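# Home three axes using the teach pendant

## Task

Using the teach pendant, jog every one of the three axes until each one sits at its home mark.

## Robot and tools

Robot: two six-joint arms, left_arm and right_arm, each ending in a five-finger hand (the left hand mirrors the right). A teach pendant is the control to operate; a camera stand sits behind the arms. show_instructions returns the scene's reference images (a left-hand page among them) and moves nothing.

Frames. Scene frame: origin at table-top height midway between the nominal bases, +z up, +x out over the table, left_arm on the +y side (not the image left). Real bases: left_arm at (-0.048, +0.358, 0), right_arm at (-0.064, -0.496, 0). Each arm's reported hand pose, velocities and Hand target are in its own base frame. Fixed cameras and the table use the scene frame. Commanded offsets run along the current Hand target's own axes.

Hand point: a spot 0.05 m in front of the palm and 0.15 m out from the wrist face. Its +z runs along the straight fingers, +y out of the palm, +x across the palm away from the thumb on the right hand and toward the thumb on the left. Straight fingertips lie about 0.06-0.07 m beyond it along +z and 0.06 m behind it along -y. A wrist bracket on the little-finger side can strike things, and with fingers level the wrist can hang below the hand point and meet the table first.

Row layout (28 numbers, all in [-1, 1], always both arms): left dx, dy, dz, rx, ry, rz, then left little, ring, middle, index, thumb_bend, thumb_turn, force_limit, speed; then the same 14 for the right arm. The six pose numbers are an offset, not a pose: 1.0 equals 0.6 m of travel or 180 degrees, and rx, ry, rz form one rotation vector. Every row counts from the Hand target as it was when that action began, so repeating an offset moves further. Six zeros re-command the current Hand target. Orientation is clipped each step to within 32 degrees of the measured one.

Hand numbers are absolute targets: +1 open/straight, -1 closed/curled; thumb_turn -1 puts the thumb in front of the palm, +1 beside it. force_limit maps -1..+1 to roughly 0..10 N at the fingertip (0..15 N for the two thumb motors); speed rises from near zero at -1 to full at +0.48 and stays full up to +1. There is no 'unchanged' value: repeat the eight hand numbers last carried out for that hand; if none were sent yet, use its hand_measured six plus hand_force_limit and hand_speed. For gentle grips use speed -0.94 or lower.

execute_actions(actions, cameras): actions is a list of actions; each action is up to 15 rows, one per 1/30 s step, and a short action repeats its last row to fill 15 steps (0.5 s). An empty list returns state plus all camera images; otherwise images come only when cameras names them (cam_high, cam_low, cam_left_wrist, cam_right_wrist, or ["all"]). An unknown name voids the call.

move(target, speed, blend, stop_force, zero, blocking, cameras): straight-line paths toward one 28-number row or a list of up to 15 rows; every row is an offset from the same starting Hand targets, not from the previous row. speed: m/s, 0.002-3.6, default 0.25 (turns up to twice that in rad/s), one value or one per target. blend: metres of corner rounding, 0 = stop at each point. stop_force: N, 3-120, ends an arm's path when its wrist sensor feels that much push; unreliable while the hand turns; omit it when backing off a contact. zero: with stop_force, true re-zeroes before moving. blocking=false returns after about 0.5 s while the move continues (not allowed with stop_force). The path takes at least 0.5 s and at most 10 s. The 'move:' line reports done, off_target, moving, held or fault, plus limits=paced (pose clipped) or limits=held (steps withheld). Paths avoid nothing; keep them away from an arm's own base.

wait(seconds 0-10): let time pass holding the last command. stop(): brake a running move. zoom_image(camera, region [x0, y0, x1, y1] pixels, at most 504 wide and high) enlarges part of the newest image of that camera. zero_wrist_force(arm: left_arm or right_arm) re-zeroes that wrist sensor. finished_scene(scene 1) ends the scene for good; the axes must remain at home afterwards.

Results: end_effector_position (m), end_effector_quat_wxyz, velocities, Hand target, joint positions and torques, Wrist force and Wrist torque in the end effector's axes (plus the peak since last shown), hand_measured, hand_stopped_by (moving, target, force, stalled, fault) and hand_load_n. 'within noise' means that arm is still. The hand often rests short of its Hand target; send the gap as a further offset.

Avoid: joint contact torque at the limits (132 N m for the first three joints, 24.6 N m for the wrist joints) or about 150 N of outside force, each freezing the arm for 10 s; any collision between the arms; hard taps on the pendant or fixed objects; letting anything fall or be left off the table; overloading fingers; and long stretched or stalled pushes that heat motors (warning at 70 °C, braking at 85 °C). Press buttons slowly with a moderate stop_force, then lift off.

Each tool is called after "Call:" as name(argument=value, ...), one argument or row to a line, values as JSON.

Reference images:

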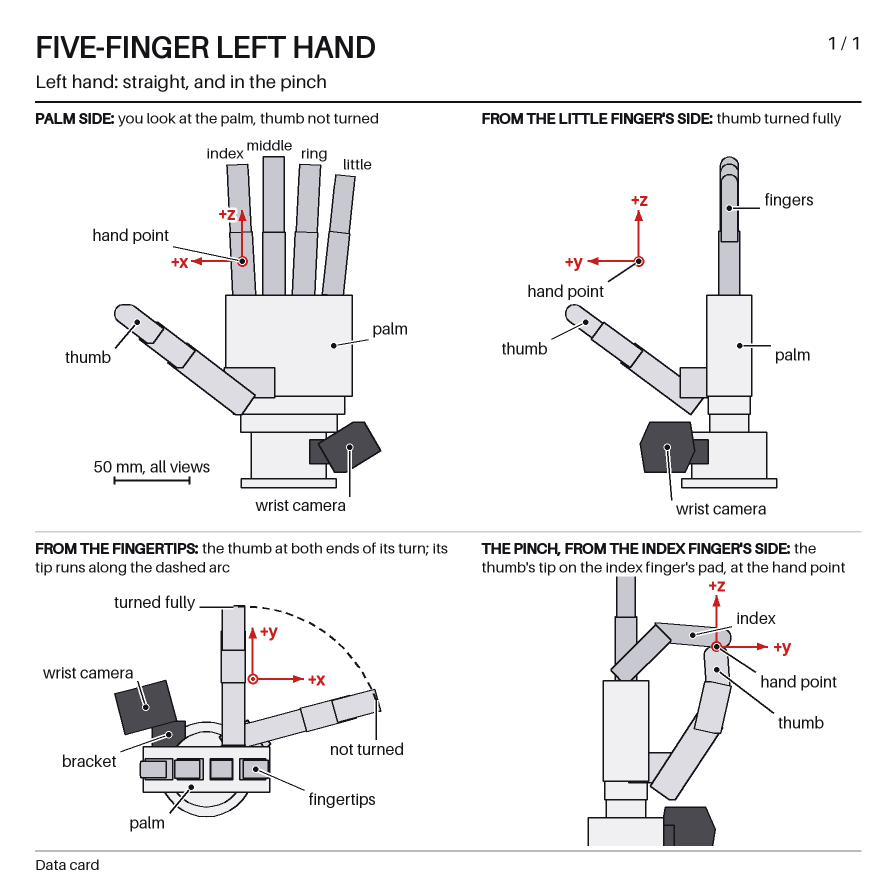

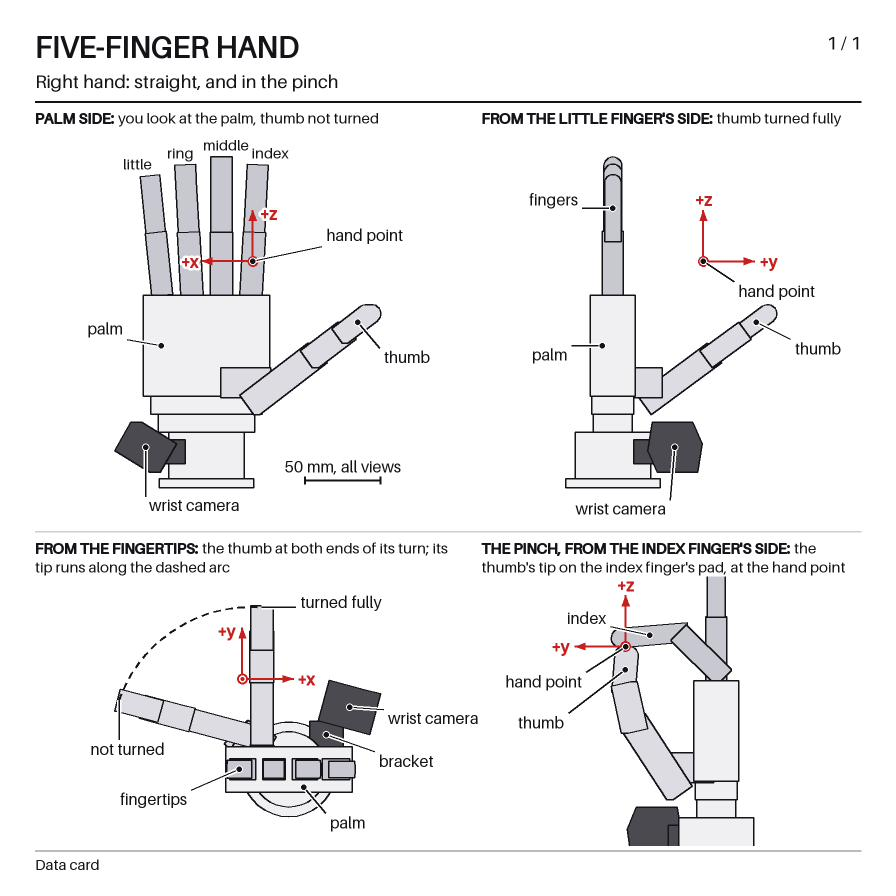

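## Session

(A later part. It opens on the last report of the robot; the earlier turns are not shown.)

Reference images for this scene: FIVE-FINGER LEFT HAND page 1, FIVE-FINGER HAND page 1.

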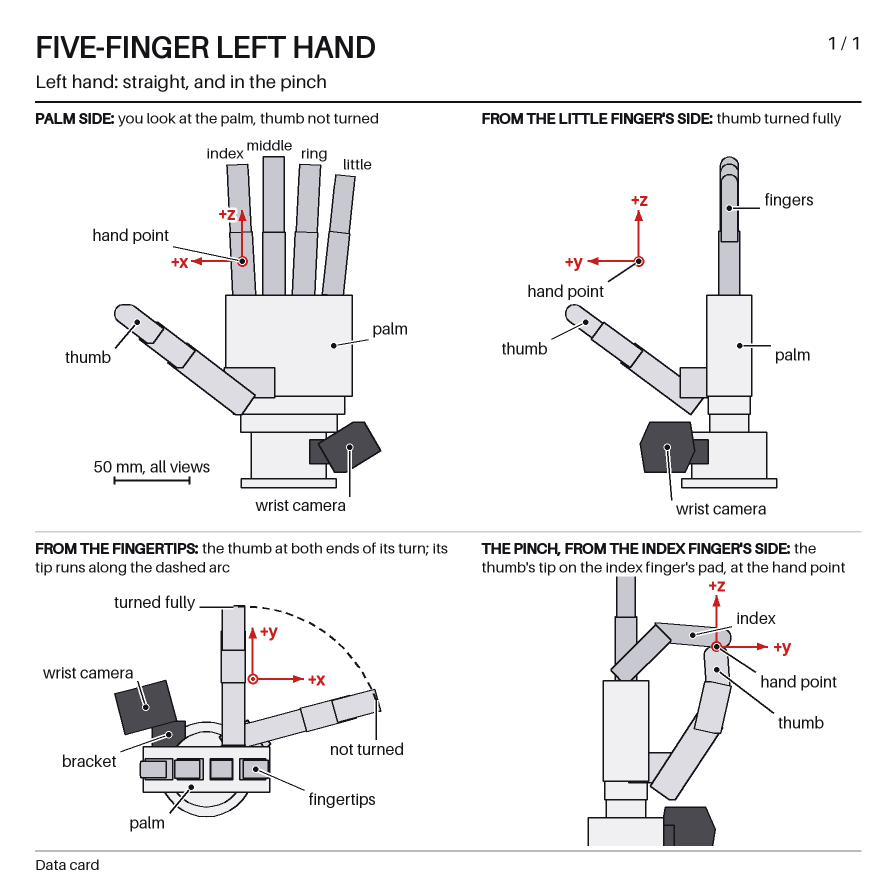

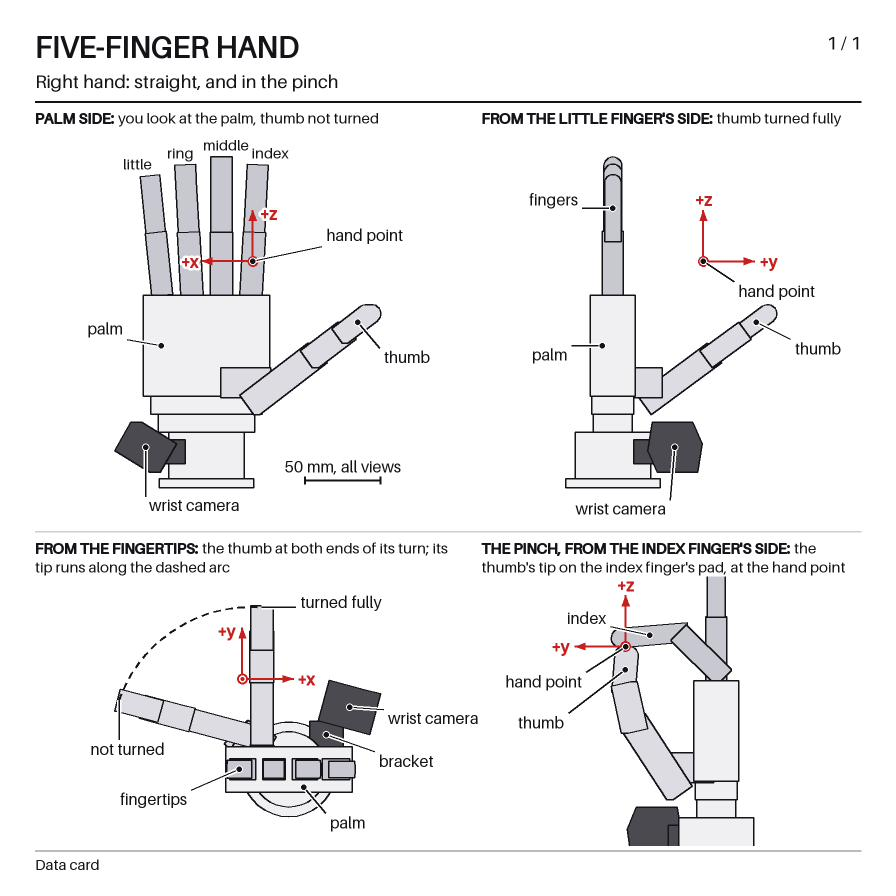

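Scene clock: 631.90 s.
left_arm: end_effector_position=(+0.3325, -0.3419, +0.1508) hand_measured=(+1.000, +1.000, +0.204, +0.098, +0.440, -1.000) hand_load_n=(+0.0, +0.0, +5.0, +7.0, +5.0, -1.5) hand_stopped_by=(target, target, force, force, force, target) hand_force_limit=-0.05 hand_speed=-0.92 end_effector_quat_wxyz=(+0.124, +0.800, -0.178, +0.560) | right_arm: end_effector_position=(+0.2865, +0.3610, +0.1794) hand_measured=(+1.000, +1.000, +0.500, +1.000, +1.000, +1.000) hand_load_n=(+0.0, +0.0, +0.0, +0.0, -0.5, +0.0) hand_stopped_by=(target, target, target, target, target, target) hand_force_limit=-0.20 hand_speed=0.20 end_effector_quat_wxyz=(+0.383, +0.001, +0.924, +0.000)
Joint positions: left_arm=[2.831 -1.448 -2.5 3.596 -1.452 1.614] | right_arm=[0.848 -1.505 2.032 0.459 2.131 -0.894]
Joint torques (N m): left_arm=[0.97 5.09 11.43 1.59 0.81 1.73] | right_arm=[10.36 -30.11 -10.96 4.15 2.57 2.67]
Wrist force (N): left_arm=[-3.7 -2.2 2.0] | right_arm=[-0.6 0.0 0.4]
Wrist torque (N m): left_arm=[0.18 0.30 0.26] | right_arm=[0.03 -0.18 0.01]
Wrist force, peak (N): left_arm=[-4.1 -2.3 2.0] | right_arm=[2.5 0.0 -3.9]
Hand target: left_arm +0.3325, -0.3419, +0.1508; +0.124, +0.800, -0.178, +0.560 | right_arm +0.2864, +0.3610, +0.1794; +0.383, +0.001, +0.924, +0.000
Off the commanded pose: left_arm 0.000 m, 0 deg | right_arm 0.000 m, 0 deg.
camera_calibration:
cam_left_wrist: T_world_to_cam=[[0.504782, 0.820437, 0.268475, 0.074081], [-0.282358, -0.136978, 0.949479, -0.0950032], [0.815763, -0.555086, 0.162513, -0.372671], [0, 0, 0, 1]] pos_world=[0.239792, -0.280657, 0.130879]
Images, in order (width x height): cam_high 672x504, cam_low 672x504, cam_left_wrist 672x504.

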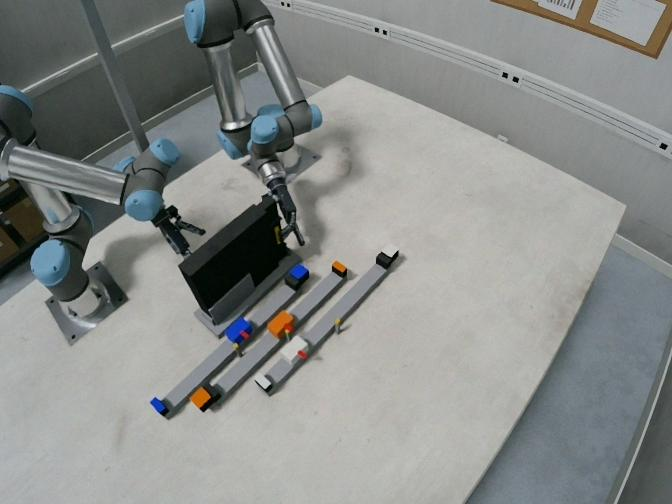

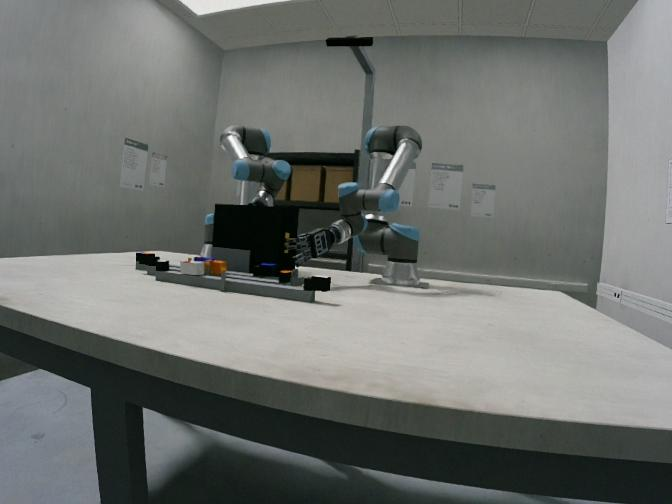

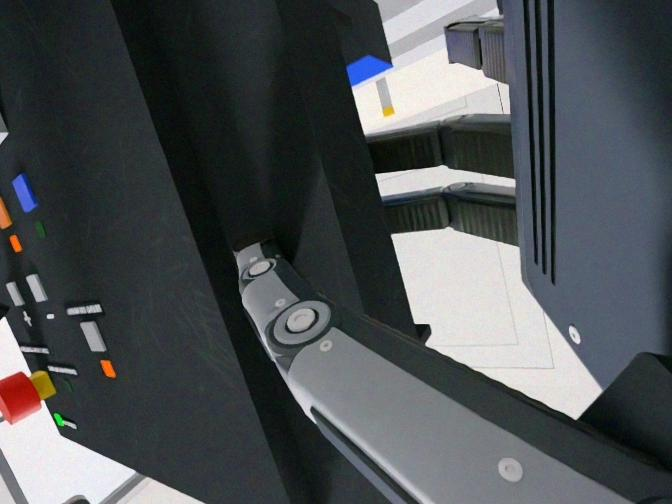

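Call:
execute_actions(
  actions=[
    [[0,0,0,0,0,0,1,1,-0.05,-0.18,0.0,-1,-0.05,-0.92,-0.0013,0,0.0013,0,0,0,1,1,0.5,1,1,1,-0.2,0.2],[0,0,0,0,0,0,1,1,-0.05,-0.18,0.0,-1,-0.05,-0.92,-0.0026,0,0.0026,0,0,0,1,1,0.5,1,1,1,-0.2,0.2],[0,0,0,0,0,0,1,1,-0.05,-0.18,0.0,-1,-0.05,-0.92,-0.0039,0,0.0039,0,0,0,1,1,0.5,1,1,1,-0.2,0.2],[0,0,0,0,0,0,1,1,-0.05,-0.18,0.0,-1,-0.05,-0.92,-0.0052,0,0.0052,0,0,0,1,1,0.5,1,1,1,-0.2,0.2],[0,0,0,0,0,0,1,1,-0.05,-0.18,0.0,-1,-0.05,-0.92,-0.0065,0,0.0065,0,0,0,1,1,0.5,1,1,1,-0.2,0.2],[0,0,0,0,0,0,1,1,-0.05,-0.18,0.0,-1,-0.05,-0.92,-0.0078,0,0.0078,0,0,0,1,1,0.5,1,1,1,-0.2,0.2]],
    [[0,0,0,0,0,0,1,1,-0.05,-0.18,0.0,-1,-0.05,-0.92,0,0,0,0,0,0,1,1,0.5,1,1,1,-0.2,0.2],[0,0,0,0,0,0,1,1,-0.05,-0.18,0.0,-1,-0.05,-0.92,0,0,0,0,0,0,1,1,0.5,1,1,1,-0.2,0.2],[0,0,0,0,0,0,1,1,-0.05,-0.18,0.0,-1,-0.05,-0.92,0,0,0,0,0,0,1,1,0.5,1,1,1,-0.2,0.2],[0,0,0,0,0,0,1,1,-0.05,-0.18,0.0,-1,-0.05,-0.92,0,0,0,0,0,0,1,1,0.5,1,1,1,-0.2,0.2],[0,0,0,0,0,0,1,1,-0.05,-0.18,0.0,-1,-0.05,-0.92,0,0,0,0,0,0,1,1,0.5,1,1,1,-0.2,0.2],[0,0,0,0,0,0,1,1,-0.05,-0.18,0.0,-1,-0.05,-0.92,0,0,0,0,0,0,1,1,0.5,1,1,1,-0.2,0.2],[0,0,0,0,0,0,1,1,-0.05,-0.18,0.0,-1,-0.05,-0.92,0,0,0,0,0,0,1,1,0.5,1,1,1,-0.2,0.2],[0,0,0,0,0,0,1,1,-0.05,-0.18,0.0,-1,-0.05,-0.92,0,0,0,0,0,0,1,1,0.5,1,1,1,-0.2,0.2],[0,0,0,0,0,0,1,1,-0.05,-0.18,0.0,-1,-0.05,-0.92,0,0,0,0,0,0,1,1,0.5,1,1,1,-0.2,0.2],[0,0,0,0,0,0,1,1,-0.05,-0.18,0.0,-1,-0.05,-0.92,0.002,0,-0.002,0,0,0,1,1,0.5,1,1,1,-0.2,0.2],[0,0,0,0,0,0,1,1,-0.05,-0.18,0.0,-1,-0.05,-0.92,0.004,0,-0.004,0,0,0,1,1,0.5,1,1,1,-0.2,0.2],[0,0,0,0,0,0,1,1,-0.05,-0.18,0.0,-1,-0.05,-0.92,0.006,0,-0.006,0,0,0,1,1,0.5,1,1,1,-0.2,0.2],[0,0,0,0,0,0,1,1,-0.05,-0.18,0.0,-1,-0.05,-0.92,0.0078,0,-0.0078,0,0,0,1,1,0.5,1,1,1,-0.2,0.2]],
  ],
  cameras=["cam_high", "cam_low", "cam_left_wrist"],
)

Call:
zoom_image(
  camera="cam_high",
  region=[265, 295, 315, 345],
)

Call:
zoom_image(
  camera="cam_low",
  region=[195, 252, 225, 274],
)

Scene clock: 656.03 s.
left_arm: end_effector_position=(+0.3325, -0.3419, +0.1508) hand_measured=(+1.000, +1.000, +0.204, +0.098, +0.440, -1.000) hand_load_n=(+0.0, +0.0, +4.5, +7.0, +5.0, -2.0) hand_stopped_by=(target, target, force, force, force, target) hand_force_limit=-0.05 hand_speed=-0.92 end_effector_quat_wxyz=(+0.124, +0.800, -0.178, +0.560) | right_arm: end_effector_position=(+0.2866, +0.3610, +0.1794) hand_measured=(+1.000, +1.000, +0.500, +1.000, +1.000, +1.000) hand_load_n=(+0.0, +0.0, +0.0, +0.0, +0.0, -0.5) hand_stopped_by=(target, target, target, target, target, target) hand_force_limit=-0.20 hand_speed=0.20 end_effector_quat_wxyz=(+0.383, +0.000, +0.924, +0.000)
Joint positions: left_arm=[2.831 -1.448 -2.5 3.596 -1.452 1.614] | right_arm=[0.848 -1.506 2.032 0.459 2.13 -0.895]
Joint torques (N m): left_arm=[0.74 6.11 11.26 1.77 0.77 1.88] | right_arm=[8.96 -29.68 -11.76 3.97 2.26 2.67]
Wrist force (N): left_arm=[-3.7 -2.1 1.8] | right_arm=[-0.6 0.1 0.6]
Wrist torque (N m): left_arm=[0.20 0.31 0.25] | right_arm=[0.02 -0.18 0.00]
Wrist force, peak (N): left_arm=[-4.3 -2.4 1.6] | right_arm=[1.6 0.3 -3.4]
Hand target: left_arm +0.3325, -0.3419, +0.1508; +0.124, +0.800, -0.178, +0.560 | right_arm +0.2864, +0.3610, +0.1794; +0.383, +0.001, +0.924, +0.000
Off the commanded pose: left_arm 0.000 m, 0 deg | right_arm 0.000 m, 0 deg.
camera_calibration:
cam_left_wrist: T_world_to_cam=[[0.504782, 0.820437, 0.268475, 0.074081], [-0.282358, -0.136978, 0.949479, -0.0950032], [0.815763, -0.555086, 0.162513, -0.372671], [0, 0, 0, 1]] pos_world=[0.239792, -0.280657, 0.130879]
Images, in order (width x height): cam_high 672x504, cam_low 672x504, cam_left_wrist 672x504.

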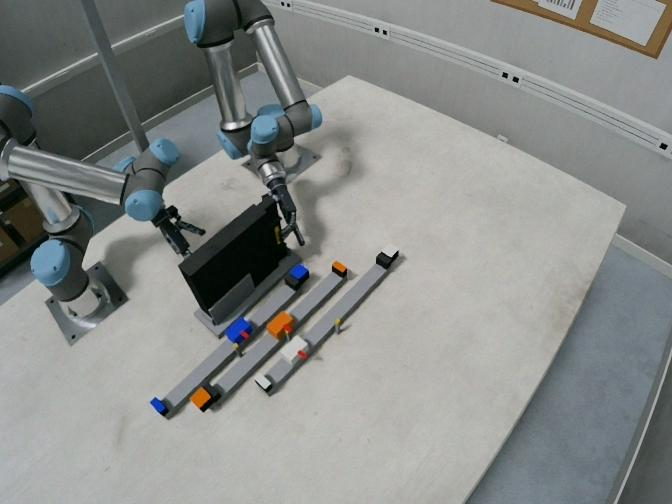

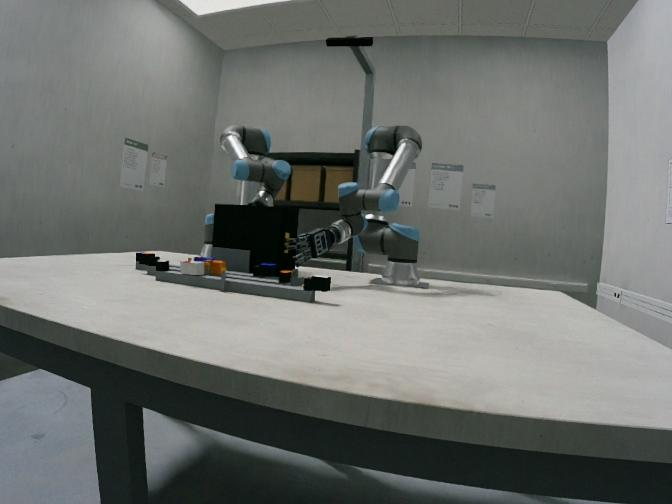

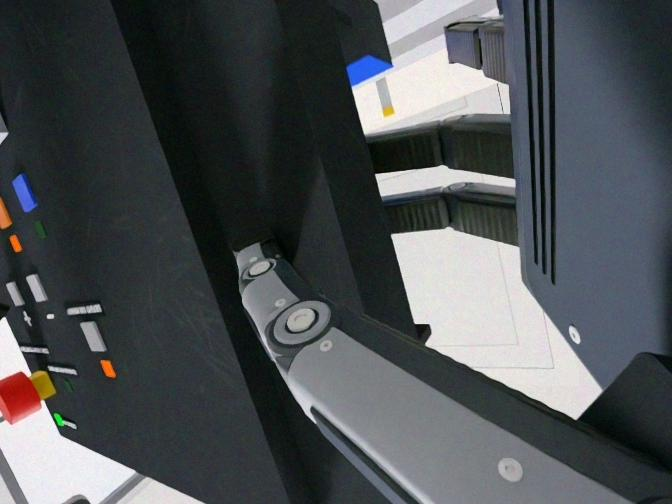

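Scaled by 10.080.

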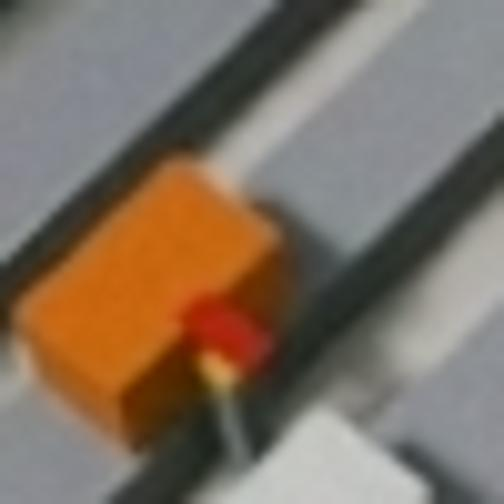

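Scaled by 16.800.

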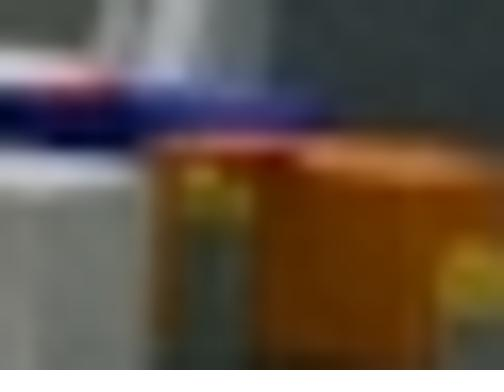

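Call:
execute_actions(
  actions=[
    [[0,0,0,0,0,0,1,1,-0.05,-0.18,0.0,-1,-0.05,-0.92,-0.0013,0,0.0013,0,0,0,1,1,0.5,1,1,1,-0.2,0.2],[0,0,0,0,0,0,1,1,-0.05,-0.18,0.0,-1,-0.05,-0.92,-0.0026,0,0.0026,0,0,0,1,1,0.5,1,1,1,-0.2,0.2],[0,0,0,0,0,0,1,1,-0.05,-0.18,0.0,-1,-0.05,-0.92,-0.0039,0,0.0039,0,0,0,1,1,0.5,1,1,1,-0.2,0.2],[0,0,0,0,0,0,1,1,-0.05,-0.18,0.0,-1,-0.05,-0.92,-0.0052,0,0.0052,0,0,0,1,1,0.5,1,1,1,-0.2,0.2],[0,0,0,0,0,0,1,1,-0.05,-0.18,0.0,-1,-0.05,-0.92,-0.0065,0,0.0065,0,0,0,1,1,0.5,1,1,1,-0.2,0.2],[0,0,0,0,0,0,1,1,-0.05,-0.18,0.0,-1,-0.05,-0.92,-0.0078,0,0.0078,0,0,0,1,1,0.5,1,1,1,-0.2,0.2]],
    [[0,0,0,0,0,0,1,1,-0.05,-0.18,0.0,-1,-0.05,-0.92,0,0,0,0,0,0,1,1,0.5,1,1,1,-0.2,0.2],[0,0,0,0,0,0,1,1,-0.05,-0.18,0.0,-1,-0.05,-0.92,0,0,0,0,0,0,1,1,0.5,1,1,1,-0.2,0.2],[0,0,0,0,0,0,1,1,-0.05,-0.18,0.0,-1,-0.05,-0.92,0,0,0,0,0,0,1,1,0.5,1,1,1,-0.2,0.2],[0,0,0,0,0,0,1,1,-0.05,-0.18,0.0,-1,-0.05,-0.92,0,0,0,0,0,0,1,1,0.5,1,1,1,-0.2,0.2],[0,0,0,0,0,0,1,1,-0.05,-0.18,0.0,-1,-0.05,-0.92,0,0,0,0,0,0,1,1,0.5,1,1,1,-0.2,0.2],[0,0,0,0,0,0,1,1,-0.05,-0.18,0.0,-1,-0.05,-0.92,0,0,0,0,0,0,1,1,0.5,1,1,1,-0.2,0.2],[0,0,0,0,0,0,1,1,-0.05,-0.18,0.0,-1,-0.05,-0.92,0,0,0,0,0,0,1,1,0.5,1,1,1,-0.2,0.2],[0,0,0,0,0,0,1,1,-0.05,-0.18,0.0,-1,-0.05,-0.92,0.002,0,-0.002,0,0,0,1,1,0.5,1,1,1,-0.2,0.2],[0,0,0,0,0,0,1,1,-0.05,-0.18,0.0,-1,-0.05,-0.92,0.004,0,-0.004,0,0,0,1,1,0.5,1,1,1,-0.2,0.2],[0,0,0,0,0,0,1,1,-0.05,-0.18,0.0,-1,-0.05,-0.92,0.006,0,-0.006,0,0,0,1,1,0.5,1,1,1,-0.2,0.2],[0,0,0,0,0,0,1,1,-0.05,-0.18,0.0,-1,-0.05,-0.92,0.0078,0,-0.0078,0,0,0,1,1,0.5,1,1,1,-0.2,0.2]],
  ],
  cameras=["cam_high", "cam_low", "cam_left_wrist"],
)

Call:
zoom_image(
  camera="cam_high",
  region=[265, 295, 315, 345],
)

Call:
zoom_image(
  camera="cam_low",
  region=[195, 252, 225, 274],
)

Scene clock: 667.93 s.
left_arm: end_effector_position=(+0.3325, -0.3419, +0.1508) hand_measured=(+1.000, +1.000, +0.204, +0.098, +0.440, -1.000) hand_load_n=(+0.0, +0.0, +5.0, +7.5, +5.0, -2.0) hand_stopped_by=(target, target, force, force, force, target) hand_force_limit=-0.05 hand_speed=-0.92 end_effector_quat_wxyz=(+0.124, +0.800, -0.178, +0.560) | right_arm: end_effector_position=(+0.2866, +0.3610, +0.1794) hand_measured=(+1.000, +1.000, +0.500, +1.000, +1.000, +1.000) hand_load_n=(+0.0, +0.0, +0.0, +0.0, +0.0, +0.0) hand_stopped_by=(target, target, target, target, target, target) hand_force_limit=-0.20 hand_speed=0.20 end_effector_quat_wxyz=(+0.383, +0.001, +0.924, +0.000)
Joint positions: left_arm=[2.831 -1.448 -2.5 3.596 -1.452 1.614] | right_arm=[0.848 -1.505 2.032 0.459 2.13 -0.894]
Joint torques (N m): left_arm=[0.79 6.62 11.81 1.66 0.66 2.03] | right_arm=[11.85 -29.63 -10.9 4.04 2.55 2.27]
Wrist force (N): left_arm=[-4.1 -2.1 2.0] | right_arm=[-0.7 0.0 0.5]
Wrist torque (N m): left_arm=[0.20 0.37 0.23] | right_arm=[0.01 -0.17 -0.01]
Wrist force, peak (N): left_arm=[-4.0 -2.3 2.1] | right_arm=[2.0 0.3 -2.9]
Hand target: left_arm +0.3325, -0.3419, +0.1508; +0.124, +0.800, -0.178, +0.560 | right_arm +0.2864, +0.3610, +0.1794; +0.383, +0.001, +0.924, +0.000
Off the commanded pose: left_arm 0.000 m, 0 deg | right_arm 0.000 m, 0 deg.
camera_calibration:
cam_left_wrist: T_world_to_cam=[[0.504782, 0.820437, 0.268475, 0.074081], [-0.282358, -0.136978, 0.949479, -0.0950032], [0.815763, -0.555086, 0.162513, -0.372671], [0, 0, 0, 1]] pos_world=[0.239792, -0.280657, 0.130879]
Images, in order (width x height): cam_high 672x504, cam_low 672x504, cam_left_wrist 672x504.

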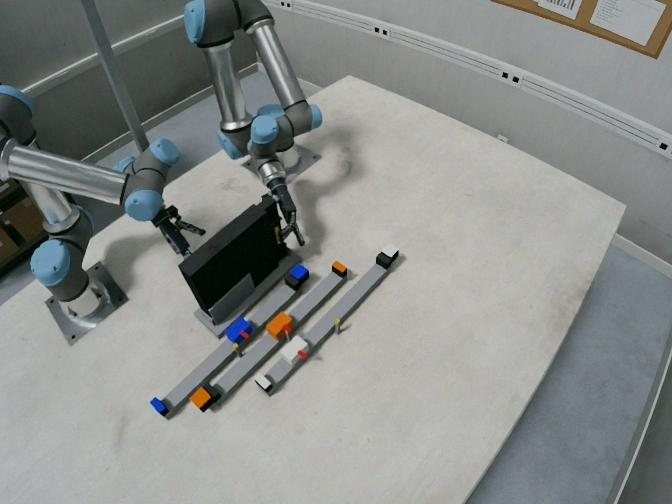

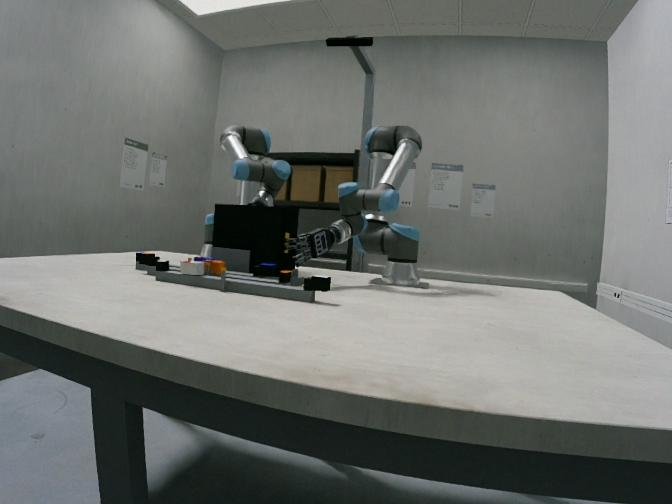

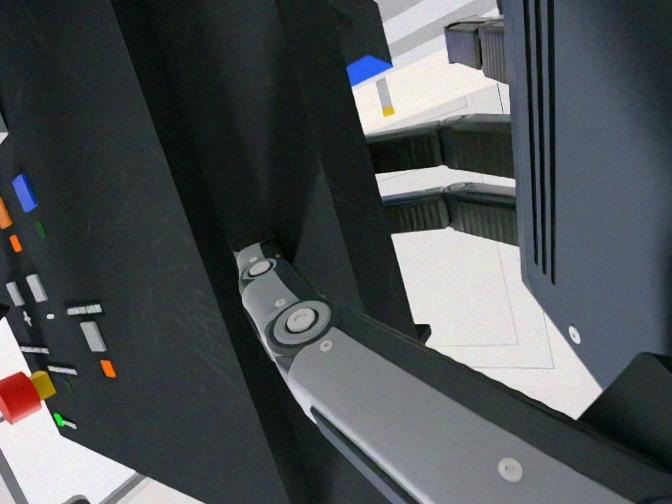

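Scaled by 10.080.

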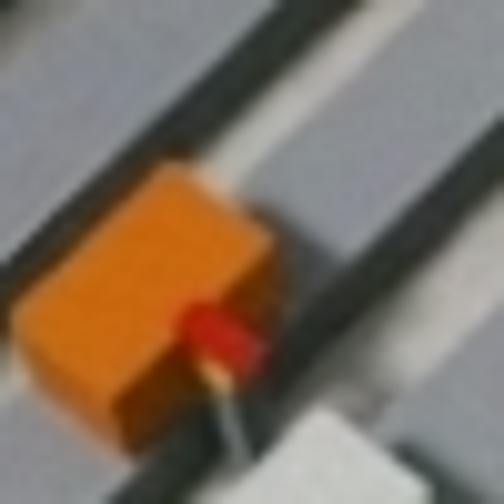

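Scaled by 16.800.

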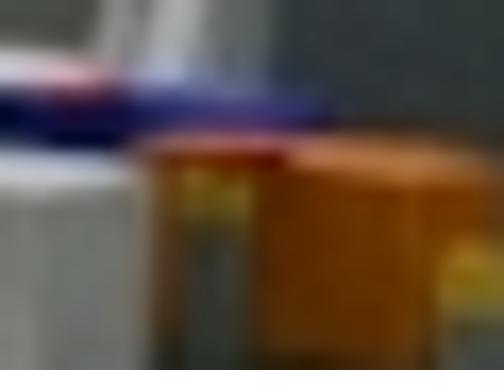

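Call:
move(
  target=[
    [0,0,0,0,0,0,1,1,-0.05,-0.18,0.0,-1,-0.05,-0.92,0.01697,0,-0.01697,0,0,0,1,1,0.5,1,1,1,-0.2,0.2],
    [0,0,0,0,0,0,1,1,-0.05,-0.18,0.0,-1,-0.05,-0.92,0.06753,0.14,0.03359,0,0,0,1,1,0.5,1,1,1,-0.2,0.2],
    [0,0,0,0,0,0,1,1,-0.05,-0.18,0.0,-1,-0.05,-0.92,0.05386,0.14,0.04726,0,0,0,1,1,0.5,1,1,1,-0.2,0.2],
  ],
  blend=[0.005, 0.005, 0],
  speed=0.08,
  cameras=["cam_right_wrist", "cam_left_wrist"],
)

Scene clock: 686.17 s.
left_arm: end_effector_position=(+0.3325, -0.3419, +0.1508) hand_measured=(+1.000, +1.000, +0.204, +0.098, +0.440, -1.000) hand_load_n=(+0.0, +0.0, +5.0, +7.5, +5.0, -2.0) hand_stopped_by=(target, target, force, force, force, target) hand_force_limit=-0.05 hand_speed=-0.92 end_effector_quat_wxyz=(+0.124, +0.800, -0.178, +0.560) | right_arm: end_effector_position=(+0.2835, +0.4449, +0.1366) hand_measured=(+1.000, +1.000, +0.500, +1.000, +1.000, +1.000) hand_load_n=(+0.0, +0.0, +0.0, +0.0, +0.0, +0.0) hand_stopped_by=(target, target, target, target, target, target) hand_force_limit=-0.20 hand_speed=0.20 end_effector_quat_wxyz=(+0.383, +0.001, +0.924, +0.000)
Joint positions: left_arm=[2.831 -1.448 -2.5 3.596 -1.452 1.614] | right_arm=[1.009 -1.24 1.854 0.467 2.213 -0.726]
Joint torques (N m): left_arm=[0.27 7.49 11.19 1.76 0.56 1.97] | right_arm=[-9.79 -17.53 -21.57 -1.45 -0.51 -2.33]
Wrist force (N): left_arm=[-4.0 -2.3 1.8] | right_arm=[-0.2 0.0 0.9]
Wrist torque (N m): left_arm=[0.18 0.34 0.25] | right_arm=[0.00 -0.26 0.13]
Wrist force, peak (N): left_arm=[-4.2 -2.1 1.9] | right_arm=[-1.0 0.3 1.0]
Hand target: left_arm +0.3325, -0.3419, +0.1508; +0.124, +0.800, -0.178, +0.560 | right_arm +0.2837, +0.4450, +0.1366; +0.383, +0.001, +0.924, +0.000
Off the commanded pose: left_arm 0.000 m, 0 deg | right_arm 0.000 m, 0 deg.
move: done
camera_calibration:
cam_left_wrist: T_world_to_cam=[[0.504782, 0.820437, 0.268475, 0.074081], [-0.282358, -0.136978, 0.949479, -0.0950032], [0.815763, -0.555086, 0.162513, -0.372671], [0, 0, 0, 1]] pos_world=[0.239792, -0.280657, 0.130879]
cam_right_wrist: T_world_to_cam=[[-0.174968, 0.96774, -0.181289, -0.355175], [0.220521, 0.21797, 0.950715, -0.294166], [0.959561, 0.126367, -0.251545, -0.174496], [0, 0, 0, 1]] pos_world=[0.170165, 0.429887, 0.171386]
Images, in order (width x height): cam_left_wrist 672x504, cam_right_wrist 672x504.

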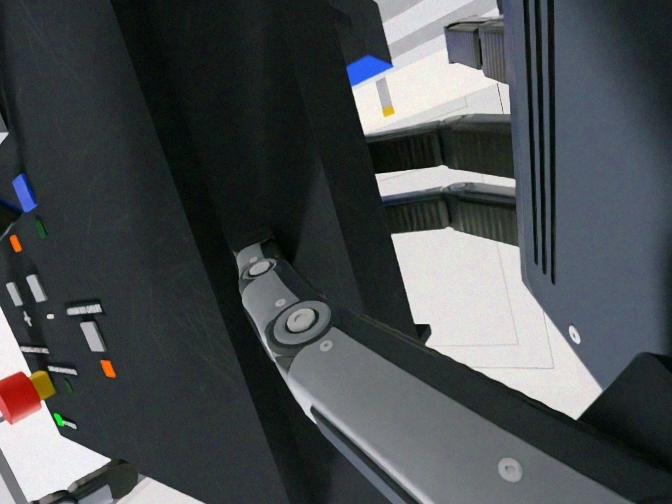

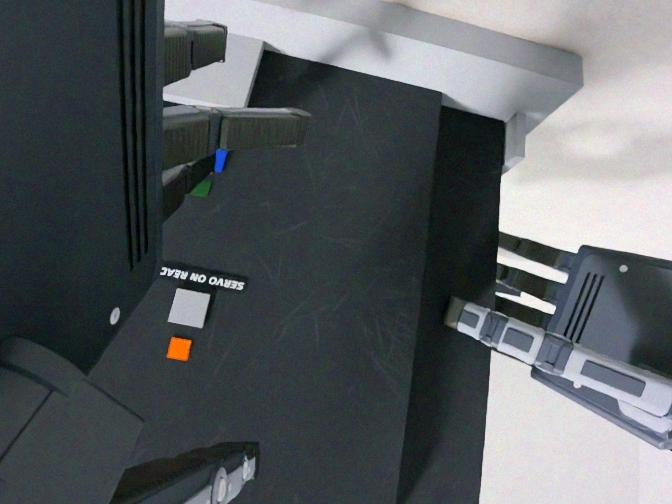

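Call:
execute_actions(
  actions=[
    [[0,0,0,0,0,0,1,1,-0.05,-0.18,0.0,-1,-0.05,-0.92,-0.0013,0,0.0013,0,0,0,1,1,0.5,1,1,1,-0.2,0.2],[0,0,0,0,0,0,1,1,-0.05,-0.18,0.0,-1,-0.05,-0.92,-0.0026,0,0.0026,0,0,0,1,1,0.5,1,1,1,-0.2,0.2],[0,0,0,0,0,0,1,1,-0.05,-0.18,0.0,-1,-0.05,-0.92,-0.0039,0,0.0039,0,0,0,1,1,0.5,1,1,1,-0.2,0.2],[0,0,0,0,0,0,1,1,-0.05,-0.18,0.0,-1,-0.05,-0.92,-0.0052,0,0.0052,0,0,0,1,1,0.5,1,1,1,-0.2,0.2],[0,0,0,0,0,0,1,1,-0.05,-0.18,0.0,-1,-0.05,-0.92,-0.0065,0,0.0065,0,0,0,1,1,0.5,1,1,1,-0.2,0.2],[0,0,0,0,0,0,1,1,-0.05,-0.18,0.0,-1,-0.05,-0.92,-0.0076,0,0.0076,0,0,0,1,1,0.5,1,1,1,-0.2,0.2]],
    [[0,0,0,0,0,0,1,1,-0.05,-0.18,0.0,-1,-0.05,-0.92,0,0,0,0,0,0,1,1,0.5,1,1,1,-0.2,0.2],[0,0,0,0,0,0,1,1,-0.05,-0.18,0.0,-1,-0.05,-0.92,0,0,0,0,0,0,1,1,0.5,1,1,1,-0.2,0.2],[0,0,0,0,0,0,1,1,-0.05,-0.18,0.0,-1,-0.05,-0.92,0,0,0,0,0,0,1,1,0.5,1,1,1,-0.2,0.2],[0,0,0,0,0,0,1,1,-0.05,-0.18,0.0,-1,-0.05,-0.92,0,0,0,0,0,0,1,1,0.5,1,1,1,-0.2,0.2],[0,0,0,0,0,0,1,1,-0.05,-0.18,0.0,-1,-0.05,-0.92,0,0,0,0,0,0,1,1,0.5,1,1,1,-0.2,0.2],[0,0,0,0,0,0,1,1,-0.05,-0.18,0.0,-1,-0.05,-0.92,0.002,0,-0.002,0,0,0,1,1,0.5,1,1,1,-0.2,0.2],[0,0,0,0,0,0,1,1,-0.05,-0.18,0.0,-1,-0.05,-0.92,0.004,0,-0.004,0,0,0,1,1,0.5,1,1,1,-0.2,0.2],[0,0,0,0,0,0,1,1,-0.05,-0.18,0.0,-1,-0.05,-0.92,0.006,0,-0.006,0,0,0,1,1,0.5,1,1,1,-0.2,0.2],[0,0,0,0,0,0,1,1,-0.05,-0.18,0.0,-1,-0.05,-0.92,0.0076,0,-0.0076,0,0,0,1,1,0.5,1,1,1,-0.2,0.2]],
  ],
  cameras=["cam_left_wrist"],
)

Call:
zoom_image(
  camera="cam_left_wrist",
  region=[0, 170, 200, 450],
)

Scene clock: 697.73 s.
left_arm: end_effector_position=(+0.3325, -0.3419, +0.1508) hand_measured=(+1.000, +1.000, +0.204, +0.098, +0.440, -1.000) hand_load_n=(+0.0, +0.0, +4.5, +7.0, +5.0, -2.0) hand_stopped_by=(target, target, force, force, force, target) hand_force_limit=-0.05 hand_speed=-0.92 end_effector_quat_wxyz=(+0.124, +0.800, -0.178, +0.560) | right_arm: end_effector_position=(+0.2839, +0.4450, +0.1366) hand_measured=(+1.000, +1.000, +0.500, +1.000, +1.000, +1.000) hand_load_n=(+0.0, -0.5, +0.0, +0.0, +0.0, +0.0) hand_stopped_by=(target, target, target, target, target, target) hand_force_limit=-0.20 hand_speed=0.20 end_effector_quat_wxyz=(+0.383, +0.001, +0.924, +0.000)
Joint positions: left_arm=[2.831 -1.448 -2.5 3.596 -1.452 1.614] | right_arm=[1.009 -1.239 1.853 0.467 2.213 -0.727]
Joint torques (N m): left_arm=[0.79 8.68 11.34 1.58 0.53 1.9] | right_arm=[9 -39.24 -9.49 4.54 2.56 2.67]
Wrist force (N): left_arm=[-3.6 -2.7 0.9] | right_arm=[-0.5 0.2 0.4]
Wrist torque (N m): left_arm=[0.24 0.35 0.24] | right_arm=[0.05 -0.20 0.02]
Wrist force, peak (N): left_arm=[-2.7 -3.8 6.9] | right_arm=[10.5 0.2 -18.9]
Hand target: left_arm +0.3325, -0.3419, +0.1508; +0.124, +0.800, -0.178, +0.560 | right_arm +0.2837, +0.4450, +0.1366; +0.383, +0.001, +0.924, +0.000
Off the commanded pose: left_arm 0.000 m, 0 deg | right_arm 0.000 m, 0 deg.
camera_calibration:
cam_left_wrist: T_world_to_cam=[[0.504782, 0.820437, 0.268475, 0.074081], [-0.282358, -0.136978, 0.949479, -0.0950032], [0.815763, -0.555086, 0.162513, -0.372671], [0, 0, 0, 1]] pos_world=[0.239792, -0.280657, 0.130879]
Images, in order (width x height): cam_left_wrist 672x504.

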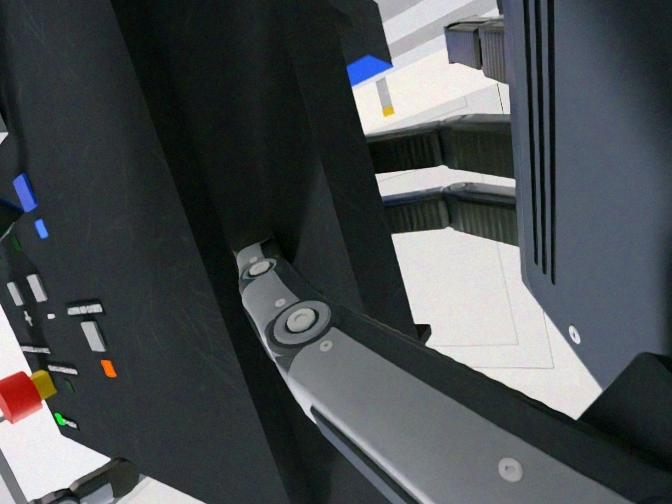

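Scaled by 1.800.

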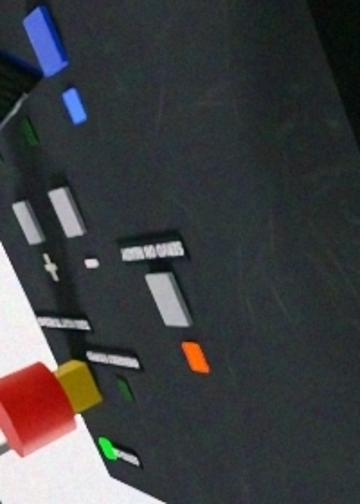

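Call:
move(
  target=[
    [0,0,0,0,0,0,1,1,-0.05,-0.18,0.0,-1,-0.05,-0.92,0.01379,0,-0.01379,0,0,0,1,1,0.5,1,1,1,-0.2,0.2],
    [0,0,0,0,0,0,1,1,-0.05,-0.18,0.0,-1,-0.05,-0.92,-0.03665,-0.14,-0.06423,0,0,0,1,1,0.5,1,1,1,-0.2,0.2],
    [0,0,0,0,0,0,1,1,-0.05,-0.18,0.0,-1,-0.05,-0.92,-0.05362,-0.14,-0.04726,0,0,0,1,1,0.5,1,1,1,-0.2,0.2],
  ],
  blend=[0.005, 0.005, 0],
  speed=0.08,
)

Scene clock: 703.43 s.
left_arm: end_effector_position=(+0.3325, -0.3419, +0.1508) hand_measured=(+1.000, +1.000, +0.204, +0.098, +0.440, -1.000) hand_load_n=(+0.0, +0.0, +4.5, +7.0, +5.0, -2.0) hand_stopped_by=(target, target, force, force, force, target) hand_force_limit=-0.05 hand_speed=-0.92 end_effector_quat_wxyz=(+0.124, +0.800, -0.178, +0.560) | right_arm: end_effector_position=(+0.2862, +0.3610, +0.1793) hand_measured=(+1.000, +1.000, +0.500, +1.000, +1.000, +1.000) hand_load_n=(+0.0, +0.0, +0.0, +0.0, +0.0, +0.0) hand_stopped_by=(target, target, target, target, target, target) hand_force_limit=-0.20 hand_speed=0.20 end_effector_quat_wxyz=(+0.383, +0.001, +0.924, +0.000)
Joint positions: left_arm=[2.831 -1.448 -2.5 3.596 -1.452 1.614] | right_arm=[0.849 -1.505 2.032 0.459 2.131 -0.893]
Joint torques (N m): left_arm=[0.8 9.77 11.89 1.61 0.57 2.22] | right_arm=[-12.3 -30.26 -20.51 -1.72 -0.75 -1.98]
Wrist force (N): left_arm=[-3.4 -2.8 1.1] | right_arm=[-0.6 0.0 0.5]
Wrist torque (N m): left_arm=[0.23 0.32 0.26] | right_arm=[0.01 -0.18 0.10]
Wrist force, peak (N): left_arm=[-3.8 -2.9 1.2] | right_arm=[-1.1 -0.1 1.0]
Hand target: left_arm +0.3325, -0.3419, +0.1508; +0.124, +0.800, -0.178, +0.560 | right_arm +0.2863, +0.3610, +0.1793; +0.383, +0.001, +0.924, +0.000
Off the commanded pose: left_arm 0.000 m, 0 deg | right_arm 0.000 m, 0 deg.
move: done

Call:
execute_actions(
  actions=[
    [[0,0,0,0,0,0,1,1,-0.05,-0.18,0.0,-1,-0.05,-0.92,-0.0013,0,0.0013,0,0,0,1,1,0.5,1,1,1,-0.2,0.2],[0,0,0,0,0,0,1,1,-0.05,-0.18,0.0,-1,-0.05,-0.92,-0.0026,0,0.0026,0,0,0,1,1,0.5,1,1,1,-0.2,0.2],[0,0,0,0,0,0,1,1,-0.05,-0.18,0.0,-1,-0.05,-0.92,-0.0039,0,0.0039,0,0,0,1,1,0.5,1,1,1,-0.2,0.2],[0,0,0,0,0,0,1,1,-0.05,-0.18,0.0,-1,-0.05,-0.92,-0.0052,0,0.0052,0,0,0,1,1,0.5,1,1,1,-0.2,0.2],[0,0,0,0,0,0,1,1,-0.05,-0.18,0.0,-1,-0.05,-0.92,-0.0065,0,0.0065,0,0,0,1,1,0.5,1,1,1,-0.2,0.2],[0,0,0,0,0,0,1,1,-0.05,-0.18,0.0,-1,-0.05,-0.92,-0.0079,0,0.0079,0,0,0,1,1,0.5,1,1,1,-0.2,0.2]],
    [[0,0,0,0,0,0,1,1,-0.05,-0.18,0.0,-1,-0.05,-0.92,0,0,0,0,0,0,1,1,0.5,1,1,1,-0.2,0.2]],
    [[0,0,0,0,0,0,1,1,-0.05,-0.18,0.0,-1,-0.05,-0.92,0,0,0,0,0,0,1,1,0.5,1,1,1,-0.2,0.2]],
    [[0,0,0,0,0,0,1,1,-0.05,-0.18,0.0,-1,-0.05,-0.92,0,0,0,0,0,0,1,1,0.5,1,1,1,-0.2,0.2]],
    [[0,0,0,0,0,0,1,1,-0.05,-0.18,0.0,-1,-0.05,-0.92,0,0,0,0,0,0,1,1,0.5,1,1,1,-0.2,0.2]],
    [[0,0,0,0,0,0,1,1,-0.05,-0.18,0.0,-1,-0.05,-0.92,0.002,0,-0.002,0,0,0,1,1,0.5,1,1,1,-0.2,0.2],[0,0,0,0,0,0,1,1,-0.05,-0.18,0.0,-1,-0.05,-0.92,0.004,0,-0.004,0,0,0,1,1,0.5,1,1,1,-0.2,0.2],[0,0,0,0,0,0,1,1,-0.05,-0.18,0.0,-1,-0.05,-0.92,0.006,0,-0.006,0,0,0,1,1,0.5,1,1,1,-0.2,0.2],[0,0,0,0,0,0,1,1,-0.05,-0.18,0.0,-1,-0.05,-0.92,0.0079,0,-0.0079,0,0,0,1,1,0.5,1,1,1,-0.2,0.2]],
  ],
  cameras=["cam_high", "cam_left_wrist"],
)

Call:
zoom_image(
  camera="cam_high",
  region=[215, 310, 265, 360],
)

Scene clock: 715.90 s.
left_arm: end_effector_position=(+0.3325, -0.3419, +0.1508) hand_measured=(+1.000, +1.000, +0.204, +0.098, +0.440, -1.000) hand_load_n=(+0.0, +0.0, +4.5, +7.0, +5.0, -2.0) hand_stopped_by=(target, target, force, force, force, target) hand_force_limit=-0.05 hand_speed=-0.92 end_effector_quat_wxyz=(+0.124, +0.800, -0.178, +0.560) | right_arm: end_effector_position=(+0.2864, +0.3610, +0.1793) hand_measured=(+1.000, +1.000, +0.500, +1.000, +1.000, +1.000) hand_load_n=(+0.0, +0.0, +0.0, +0.0, +0.0, +0.0) hand_stopped_by=(target, target, target, target, target, target) hand_force_limit=-0.20 hand_speed=0.20 end_effector_quat_wxyz=(+0.383, +0.001, +0.924, +0.000)
Joint positions: left_arm=[2.831 -1.448 -2.5 3.596 -1.452 1.614] | right_arm=[0.848 -1.505 2.032 0.459 2.131 -0.894]
Joint torques (N m): left_arm=[-0.11 10.08 11.61 1.4 0.57 2.18] | right_arm=[8.39 -29.86 -11.31 4.18 2.52 2.51]
Wrist force (N): left_arm=[-3.4 -2.8 1.1] | right_arm=[-0.5 -0.1 0.6]
Wrist torque (N m): left_arm=[0.22 0.32 0.26] | right_arm=[0.00 -0.20 0.01]
Wrist force, peak (N): left_arm=[-3.6 -3.2 1.1] | right_arm=[1.1 0.0 -1.6]
Hand target: left_arm +0.3325, -0.3419, +0.1508; +0.124, +0.800, -0.178, +0.560 | right_arm +0.2863, +0.3610, +0.1793; +0.383, +0.001, +0.924, +0.000
Off the commanded pose: left_arm 0.000 m, 0 deg | right_arm 0.000 m, 0 deg.
camera_calibration:
cam_left_wrist: T_world_to_cam=[[0.504782, 0.820437, 0.268475, 0.074081], [-0.282358, -0.136978, 0.949479, -0.0950032], [0.815763, -0.555086, 0.162513, -0.372671], [0, 0, 0, 1]] pos_world=[0.239792, -0.280657, 0.130879]
Images, in order (width x height): cam_high 672x504, cam_left_wrist 672x504.

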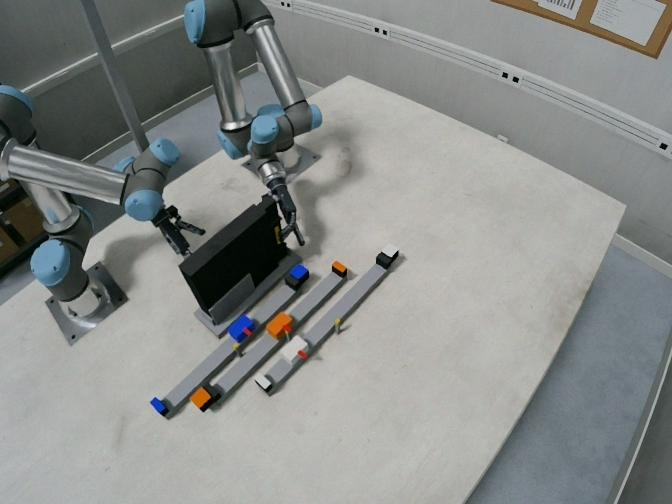

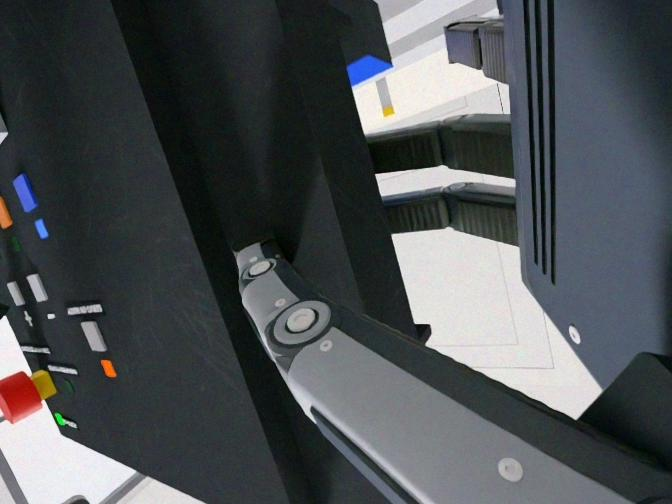

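Scaled by 10.080.

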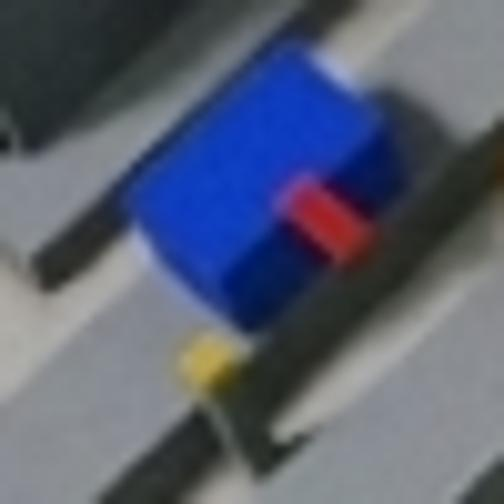

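Call:
move(
  target=[
    [0,0,0,0,0,0,1,1,-0.05,-0.18,0.0,-1,-0.05,-0.92,0.00707,0,-0.00707,0,0,0,1,1,0.5,1,1,1,-0.2,0.2],
    [0,0,0,0,0,0,1,1,-0.05,-0.18,0.0,-1,-0.05,-0.92,0.00625,0.0743,-0.0079,0,0,0,1,1,0.5,1,1,1,-0.2,0.2],
    [0,0,0,0,0,0,1,1,-0.05,-0.18,0.0,-1,-0.05,-0.92,0.0005,0.0743,-0.0026,0,0,0,1,1,0.5,1,1,1,-0.2,0.2],
  ],
  blend=[0.003, 0.003, 0],
  speed=0.06,
)

Call:
execute_actions(
  actions=[
    [[0,0,0,0,0,0,1,1,-0.05,-0.18,0.0,-1,-0.05,-0.92,-0.0012,0,0.0012,0,0,0,1,1,0.5,1,1,1,-0.2,0.2],[0,0,0,0,0,0,1,1,-0.05,-0.18,0.0,-1,-0.05,-0.92,-0.0024,0,0.0024,0,0,0,1,1,0.5,1,1,1,-0.2,0.2],[0,0,0,0,0,0,1,1,-0.05,-0.18,0.0,-1,-0.05,-0.92,-0.0036,0,0.0036,0,0,0,1,1,0.5,1,1,1,-0.2,0.2],[0,0,0,0,0,0,1,1,-0.05,-0.18,0.0,-1,-0.05,-0.92,-0.0048,0,0.0048,0,0,0,1,1,0.5,1,1,1,-0.2,0.2],[0,0,0,0,0,0,1,1,-0.05,-0.18,0.0,-1,-0.05,-0.92,-0.006,0,0.006,0,0,0,1,1,0.5,1,1,1,-0.2,0.2],[0,0,0,0,0,0,1,1,-0.05,-0.18,0.0,-1,-0.05,-0.92,-0.007,0,0.007,0,0,0,1,1,0.5,1,1,1,-0.2,0.2]],
    [[0,0,0,0,0,0,1,1,-0.05,-0.18,0.0,-1,-0.05,-0.92,0,0,0,0,0,0,1,1,0.5,1,1,1,-0.2,0.2]],
    [[0,0,0,0,0,0,1,1,-0.05,-0.18,0.0,-1,-0.05,-0.92,0,0,0,0,0,0,1,1,0.5,1,1,1,-0.2,0.2]],
    [[0,0,0,0,0,0,1,1,-0.05,-0.18,0.0,-1,-0.05,-0.92,0,0,0,0,0,0,1,1,0.5,1,1,1,-0.2,0.2]],
    [[0,0,0,0,0,0,1,1,-0.05,-0.18,0.0,-1,-0.05,-0.92,0,0,0,0,0,0,1,1,0.5,1,1,1,-0.2,0.2]],
    [[0,0,0,0,0,0,1,1,-0.05,-0.18,0.0,-1,-0.05,-0.92,0,0,0,0,0,0,1,1,0.5,1,1,1,-0.2,0.2]],
    [[0,0,0,0,0,0,1,1,-0.05,-0.18,0.0,-1,-0.05,-0.92,0,0,0,0,0,0,1,1,0.5,1,1,1,-0.2,0.2]],
    [[0,0,0,0,0,0,1,1,-0.05,-0.18,0.0,-1,-0.05,-0.92,0,0,0,0,0,0,1,1,0.5,1,1,1,-0.2,0.2]],
    [[0,0,0,0,0,0,1,1,-0.05,-0.18,0.0,-1,-0.05,-0.92,0,0,0,0,0,0,1,1,0.5,1,1,1,-0.2,0.2]],
    [[0,0,0,0,0,0,1,1,-0.05,-0.18,0.0,-1,-0.05,-0.92,0,0,0,0,0,0,1,1,0.5,1,1,1,-0.2,0.2]],
    [[0,0,0,0,0,0,1,1,-0.05,-0.18,0.0,-1,-0.05,-0.92,0,0,0,0,0,0,1,1,0.5,1,1,1,-0.2,0.2]],
    [[0,0,0,0,0,0,1,1,-0.05,-0.18,0.0,-1,-0.05,-0.92,0,0,0,0,0,0,1,1,0.5,1,1,1,-0.2,0.2]],
    [[0,0,0,0,0,0,1,1,-0.05,-0.18,0.0,-1,-0.05,-0.92,0,0,0,0,0,0,1,1,0.5,1,1,1,-0.2,0.2]],
    [[0,0,0,0,0,0,1,1,-0.05,-0.18,0.0,-1,-0.05,-0.92,0.002,0,-0.002,0,0,0,1,1,0.5,1,1,1,-0.2,0.2],[0,0,0,0,0,0,1,1,-0.05,-0.18,0.0,-1,-0.05,-0.92,0.004,0,-0.004,0,0,0,1,1,0.5,1,1,1,-0.2,0.2],[0,0,0,0,0,0,1,1,-0.05,-0.18,0.0,-1,-0.05,-0.92,0.006,0,-0.006,0,0,0,1,1,0.5,1,1,1,-0.2,0.2],[0,0,0,0,0,0,1,1,-0.05,-0.18,0.0,-1,-0.05,-0.92,0.007,0,-0.007,0,0,0,1,1,0.5,1,1,1,-0.2,0.2]],
  ],
  cameras=["cam_high", "cam_left_wrist"],
)

Call:
zoom_image(
  camera="cam_high",
  region=[215, 310, 265, 360],
)

Scene clock: 732.73 s.
left_arm: end_effector_position=(+0.3325, -0.3419, +0.1508) hand_measured=(+1.000, +1.000, +0.204, +0.098, +0.440, -1.000) hand_load_n=(+0.0, +0.0, +4.5, +7.0, +5.0, -2.0) hand_stopped_by=(target, target, force, force, force, target) hand_force_limit=-0.05 hand_speed=-0.92 end_effector_quat_wxyz=(+0.124, +0.800, -0.178, +0.560) | right_arm: end_effector_position=(+0.2849, +0.4055, +0.1802) hand_measured=(+1.000, +1.000, +0.500, +1.000, +1.000, +1.000) hand_load_n=(+0.0, +0.0, +0.0, +0.0, +0.0, +0.0) hand_stopped_by=(target, target, target, target, target, target) hand_force_limit=-0.20 hand_speed=0.20 end_effector_quat_wxyz=(+0.383, +0.001, +0.924, +0.000)
Joint positions: left_arm=[2.831 -1.448 -2.5 3.596 -1.452 1.614] | right_arm=[0.943 -1.392 1.912 0.519 2.181 -0.798]
Joint torques (N m): left_arm=[-0.45 11.58 11.52 1.37 0.78 2.04] | right_arm=[-11.61 -13.12 -22.97 4.28 2.37 2.44]
Wrist force (N): left_arm=[-3.6 -2.7 1.1] | right_arm=[-0.6 0.1 0.5]
Wrist torque (N m): left_arm=[0.24 0.36 0.24] | right_arm=[0.04 -0.20 0.03]
Wrist force, peak (N): left_arm=[-3.7 -3.1 1.0] | right_arm=[-0.9 -0.1 1.0]
Hand target: left_arm +0.3325, -0.3419, +0.1508; +0.124, +0.800, -0.178, +0.560 | right_arm +0.2850, +0.4056, +0.1802; +0.383, +0.001, +0.924, +0.000
Off the commanded pose: left_arm 0.000 m, 0 deg | right_arm 0.000 m, 0 deg.
move: done; blend cut to 0.0023 m at target 2

Scene clock: 739.93 s.
left_arm: end_effector_position=(+0.3325, -0.3419, +0.1508) hand_measured=(+1.000, +1.000, +0.204, +0.098, +0.440, -1.000) hand_load_n=(+0.0, +0.0, +4.0, +7.0, +5.0, -2.0) hand_stopped_by=(target, target, force, force, force, target) hand_force_limit=-0.05 hand_speed=-0.92 end_effector_quat_wxyz=(+0.124, +0.800, -0.178, +0.560) | right_arm: end_effector_position=(+0.2851, +0.4056, +0.1802) hand_measured=(+1.000, +1.000, +0.500, +1.000, +1.000, +1.000) hand_load_n=(+0.0, +0.0, +0.0, +0.0, +0.0, +0.0) hand_stopped_by=(target, target, target, target, target, target) hand_force_limit=-0.20 hand_speed=0.20 end_effector_quat_wxyz=(+0.383, +0.001, +0.924, +0.000)
Joint positions: left_arm=[2.831 -1.448 -2.5 3.596 -1.452 1.614] | right_arm=[0.943 -1.391 1.912 0.519 2.181 -0.798]
Joint torques (N m): left_arm=[-0.62 11.31 11.85 1.23 0.76 2.17] | right_arm=[8.3 -34.46 -10.97 4.3 2.37 2.69]
Wrist force (N): left_arm=[-3.4 -2.8 0.8] | right_arm=[-0.7 0.3 0.5]
Wrist torque (N m): left_arm=[0.25 0.32 0.26] | right_arm=[0.07 -0.18 0.02]
Wrist force, peak (N): left_arm=[-3.6 -3.2 1.1] | right_arm=[3.2 0.0 -5.1]
Hand target: left_arm +0.3325, -0.3419, +0.1508; +0.124, +0.800, -0.178, +0.560 | right_arm +0.2850, +0.4056, +0.1802; +0.383, +0.001, +0.924, +0.000
Off the commanded pose: left_arm 0.000 m, 0 deg | right_arm 0.000 m, 0 deg.
camera_calibration:
cam_left_wrist: T_world_to_cam=[[0.504782, 0.820437, 0.268475, 0.074081], [-0.282358, -0.136978, 0.949479, -0.0950032], [0.815763, -0.555086, 0.162513, -0.372671], [0, 0, 0, 1]] pos_world=[0.239792, -0.280657, 0.130879]
Images, in order (width x height): cam_high 672x504, cam_left_wrist 672x504.

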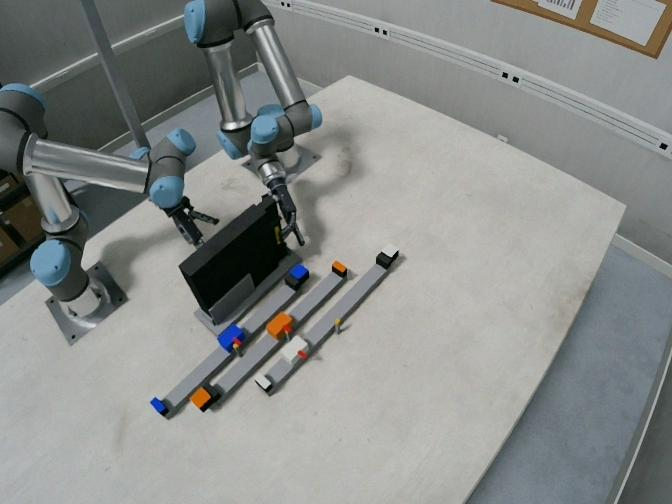

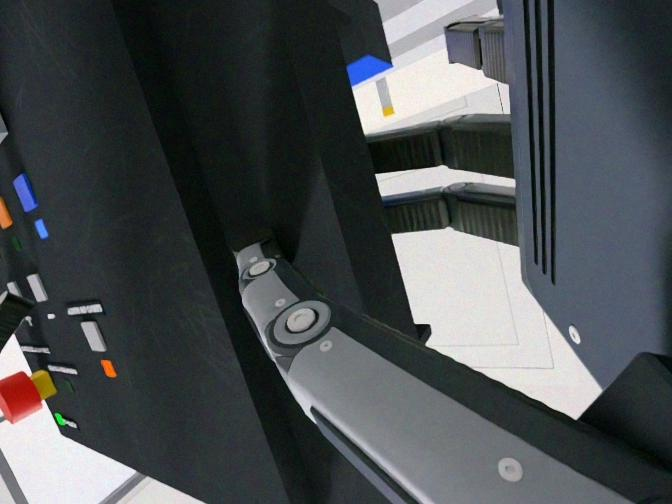

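Scaled by 10.080.

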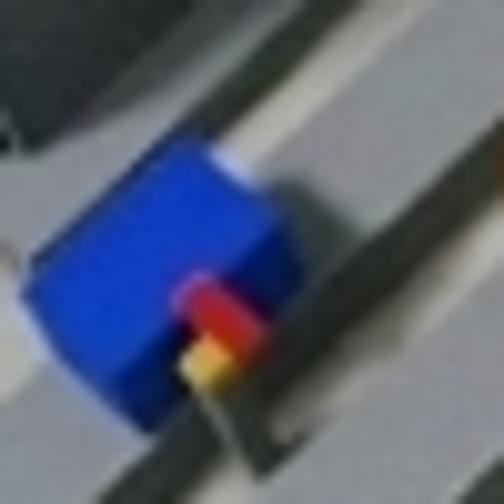

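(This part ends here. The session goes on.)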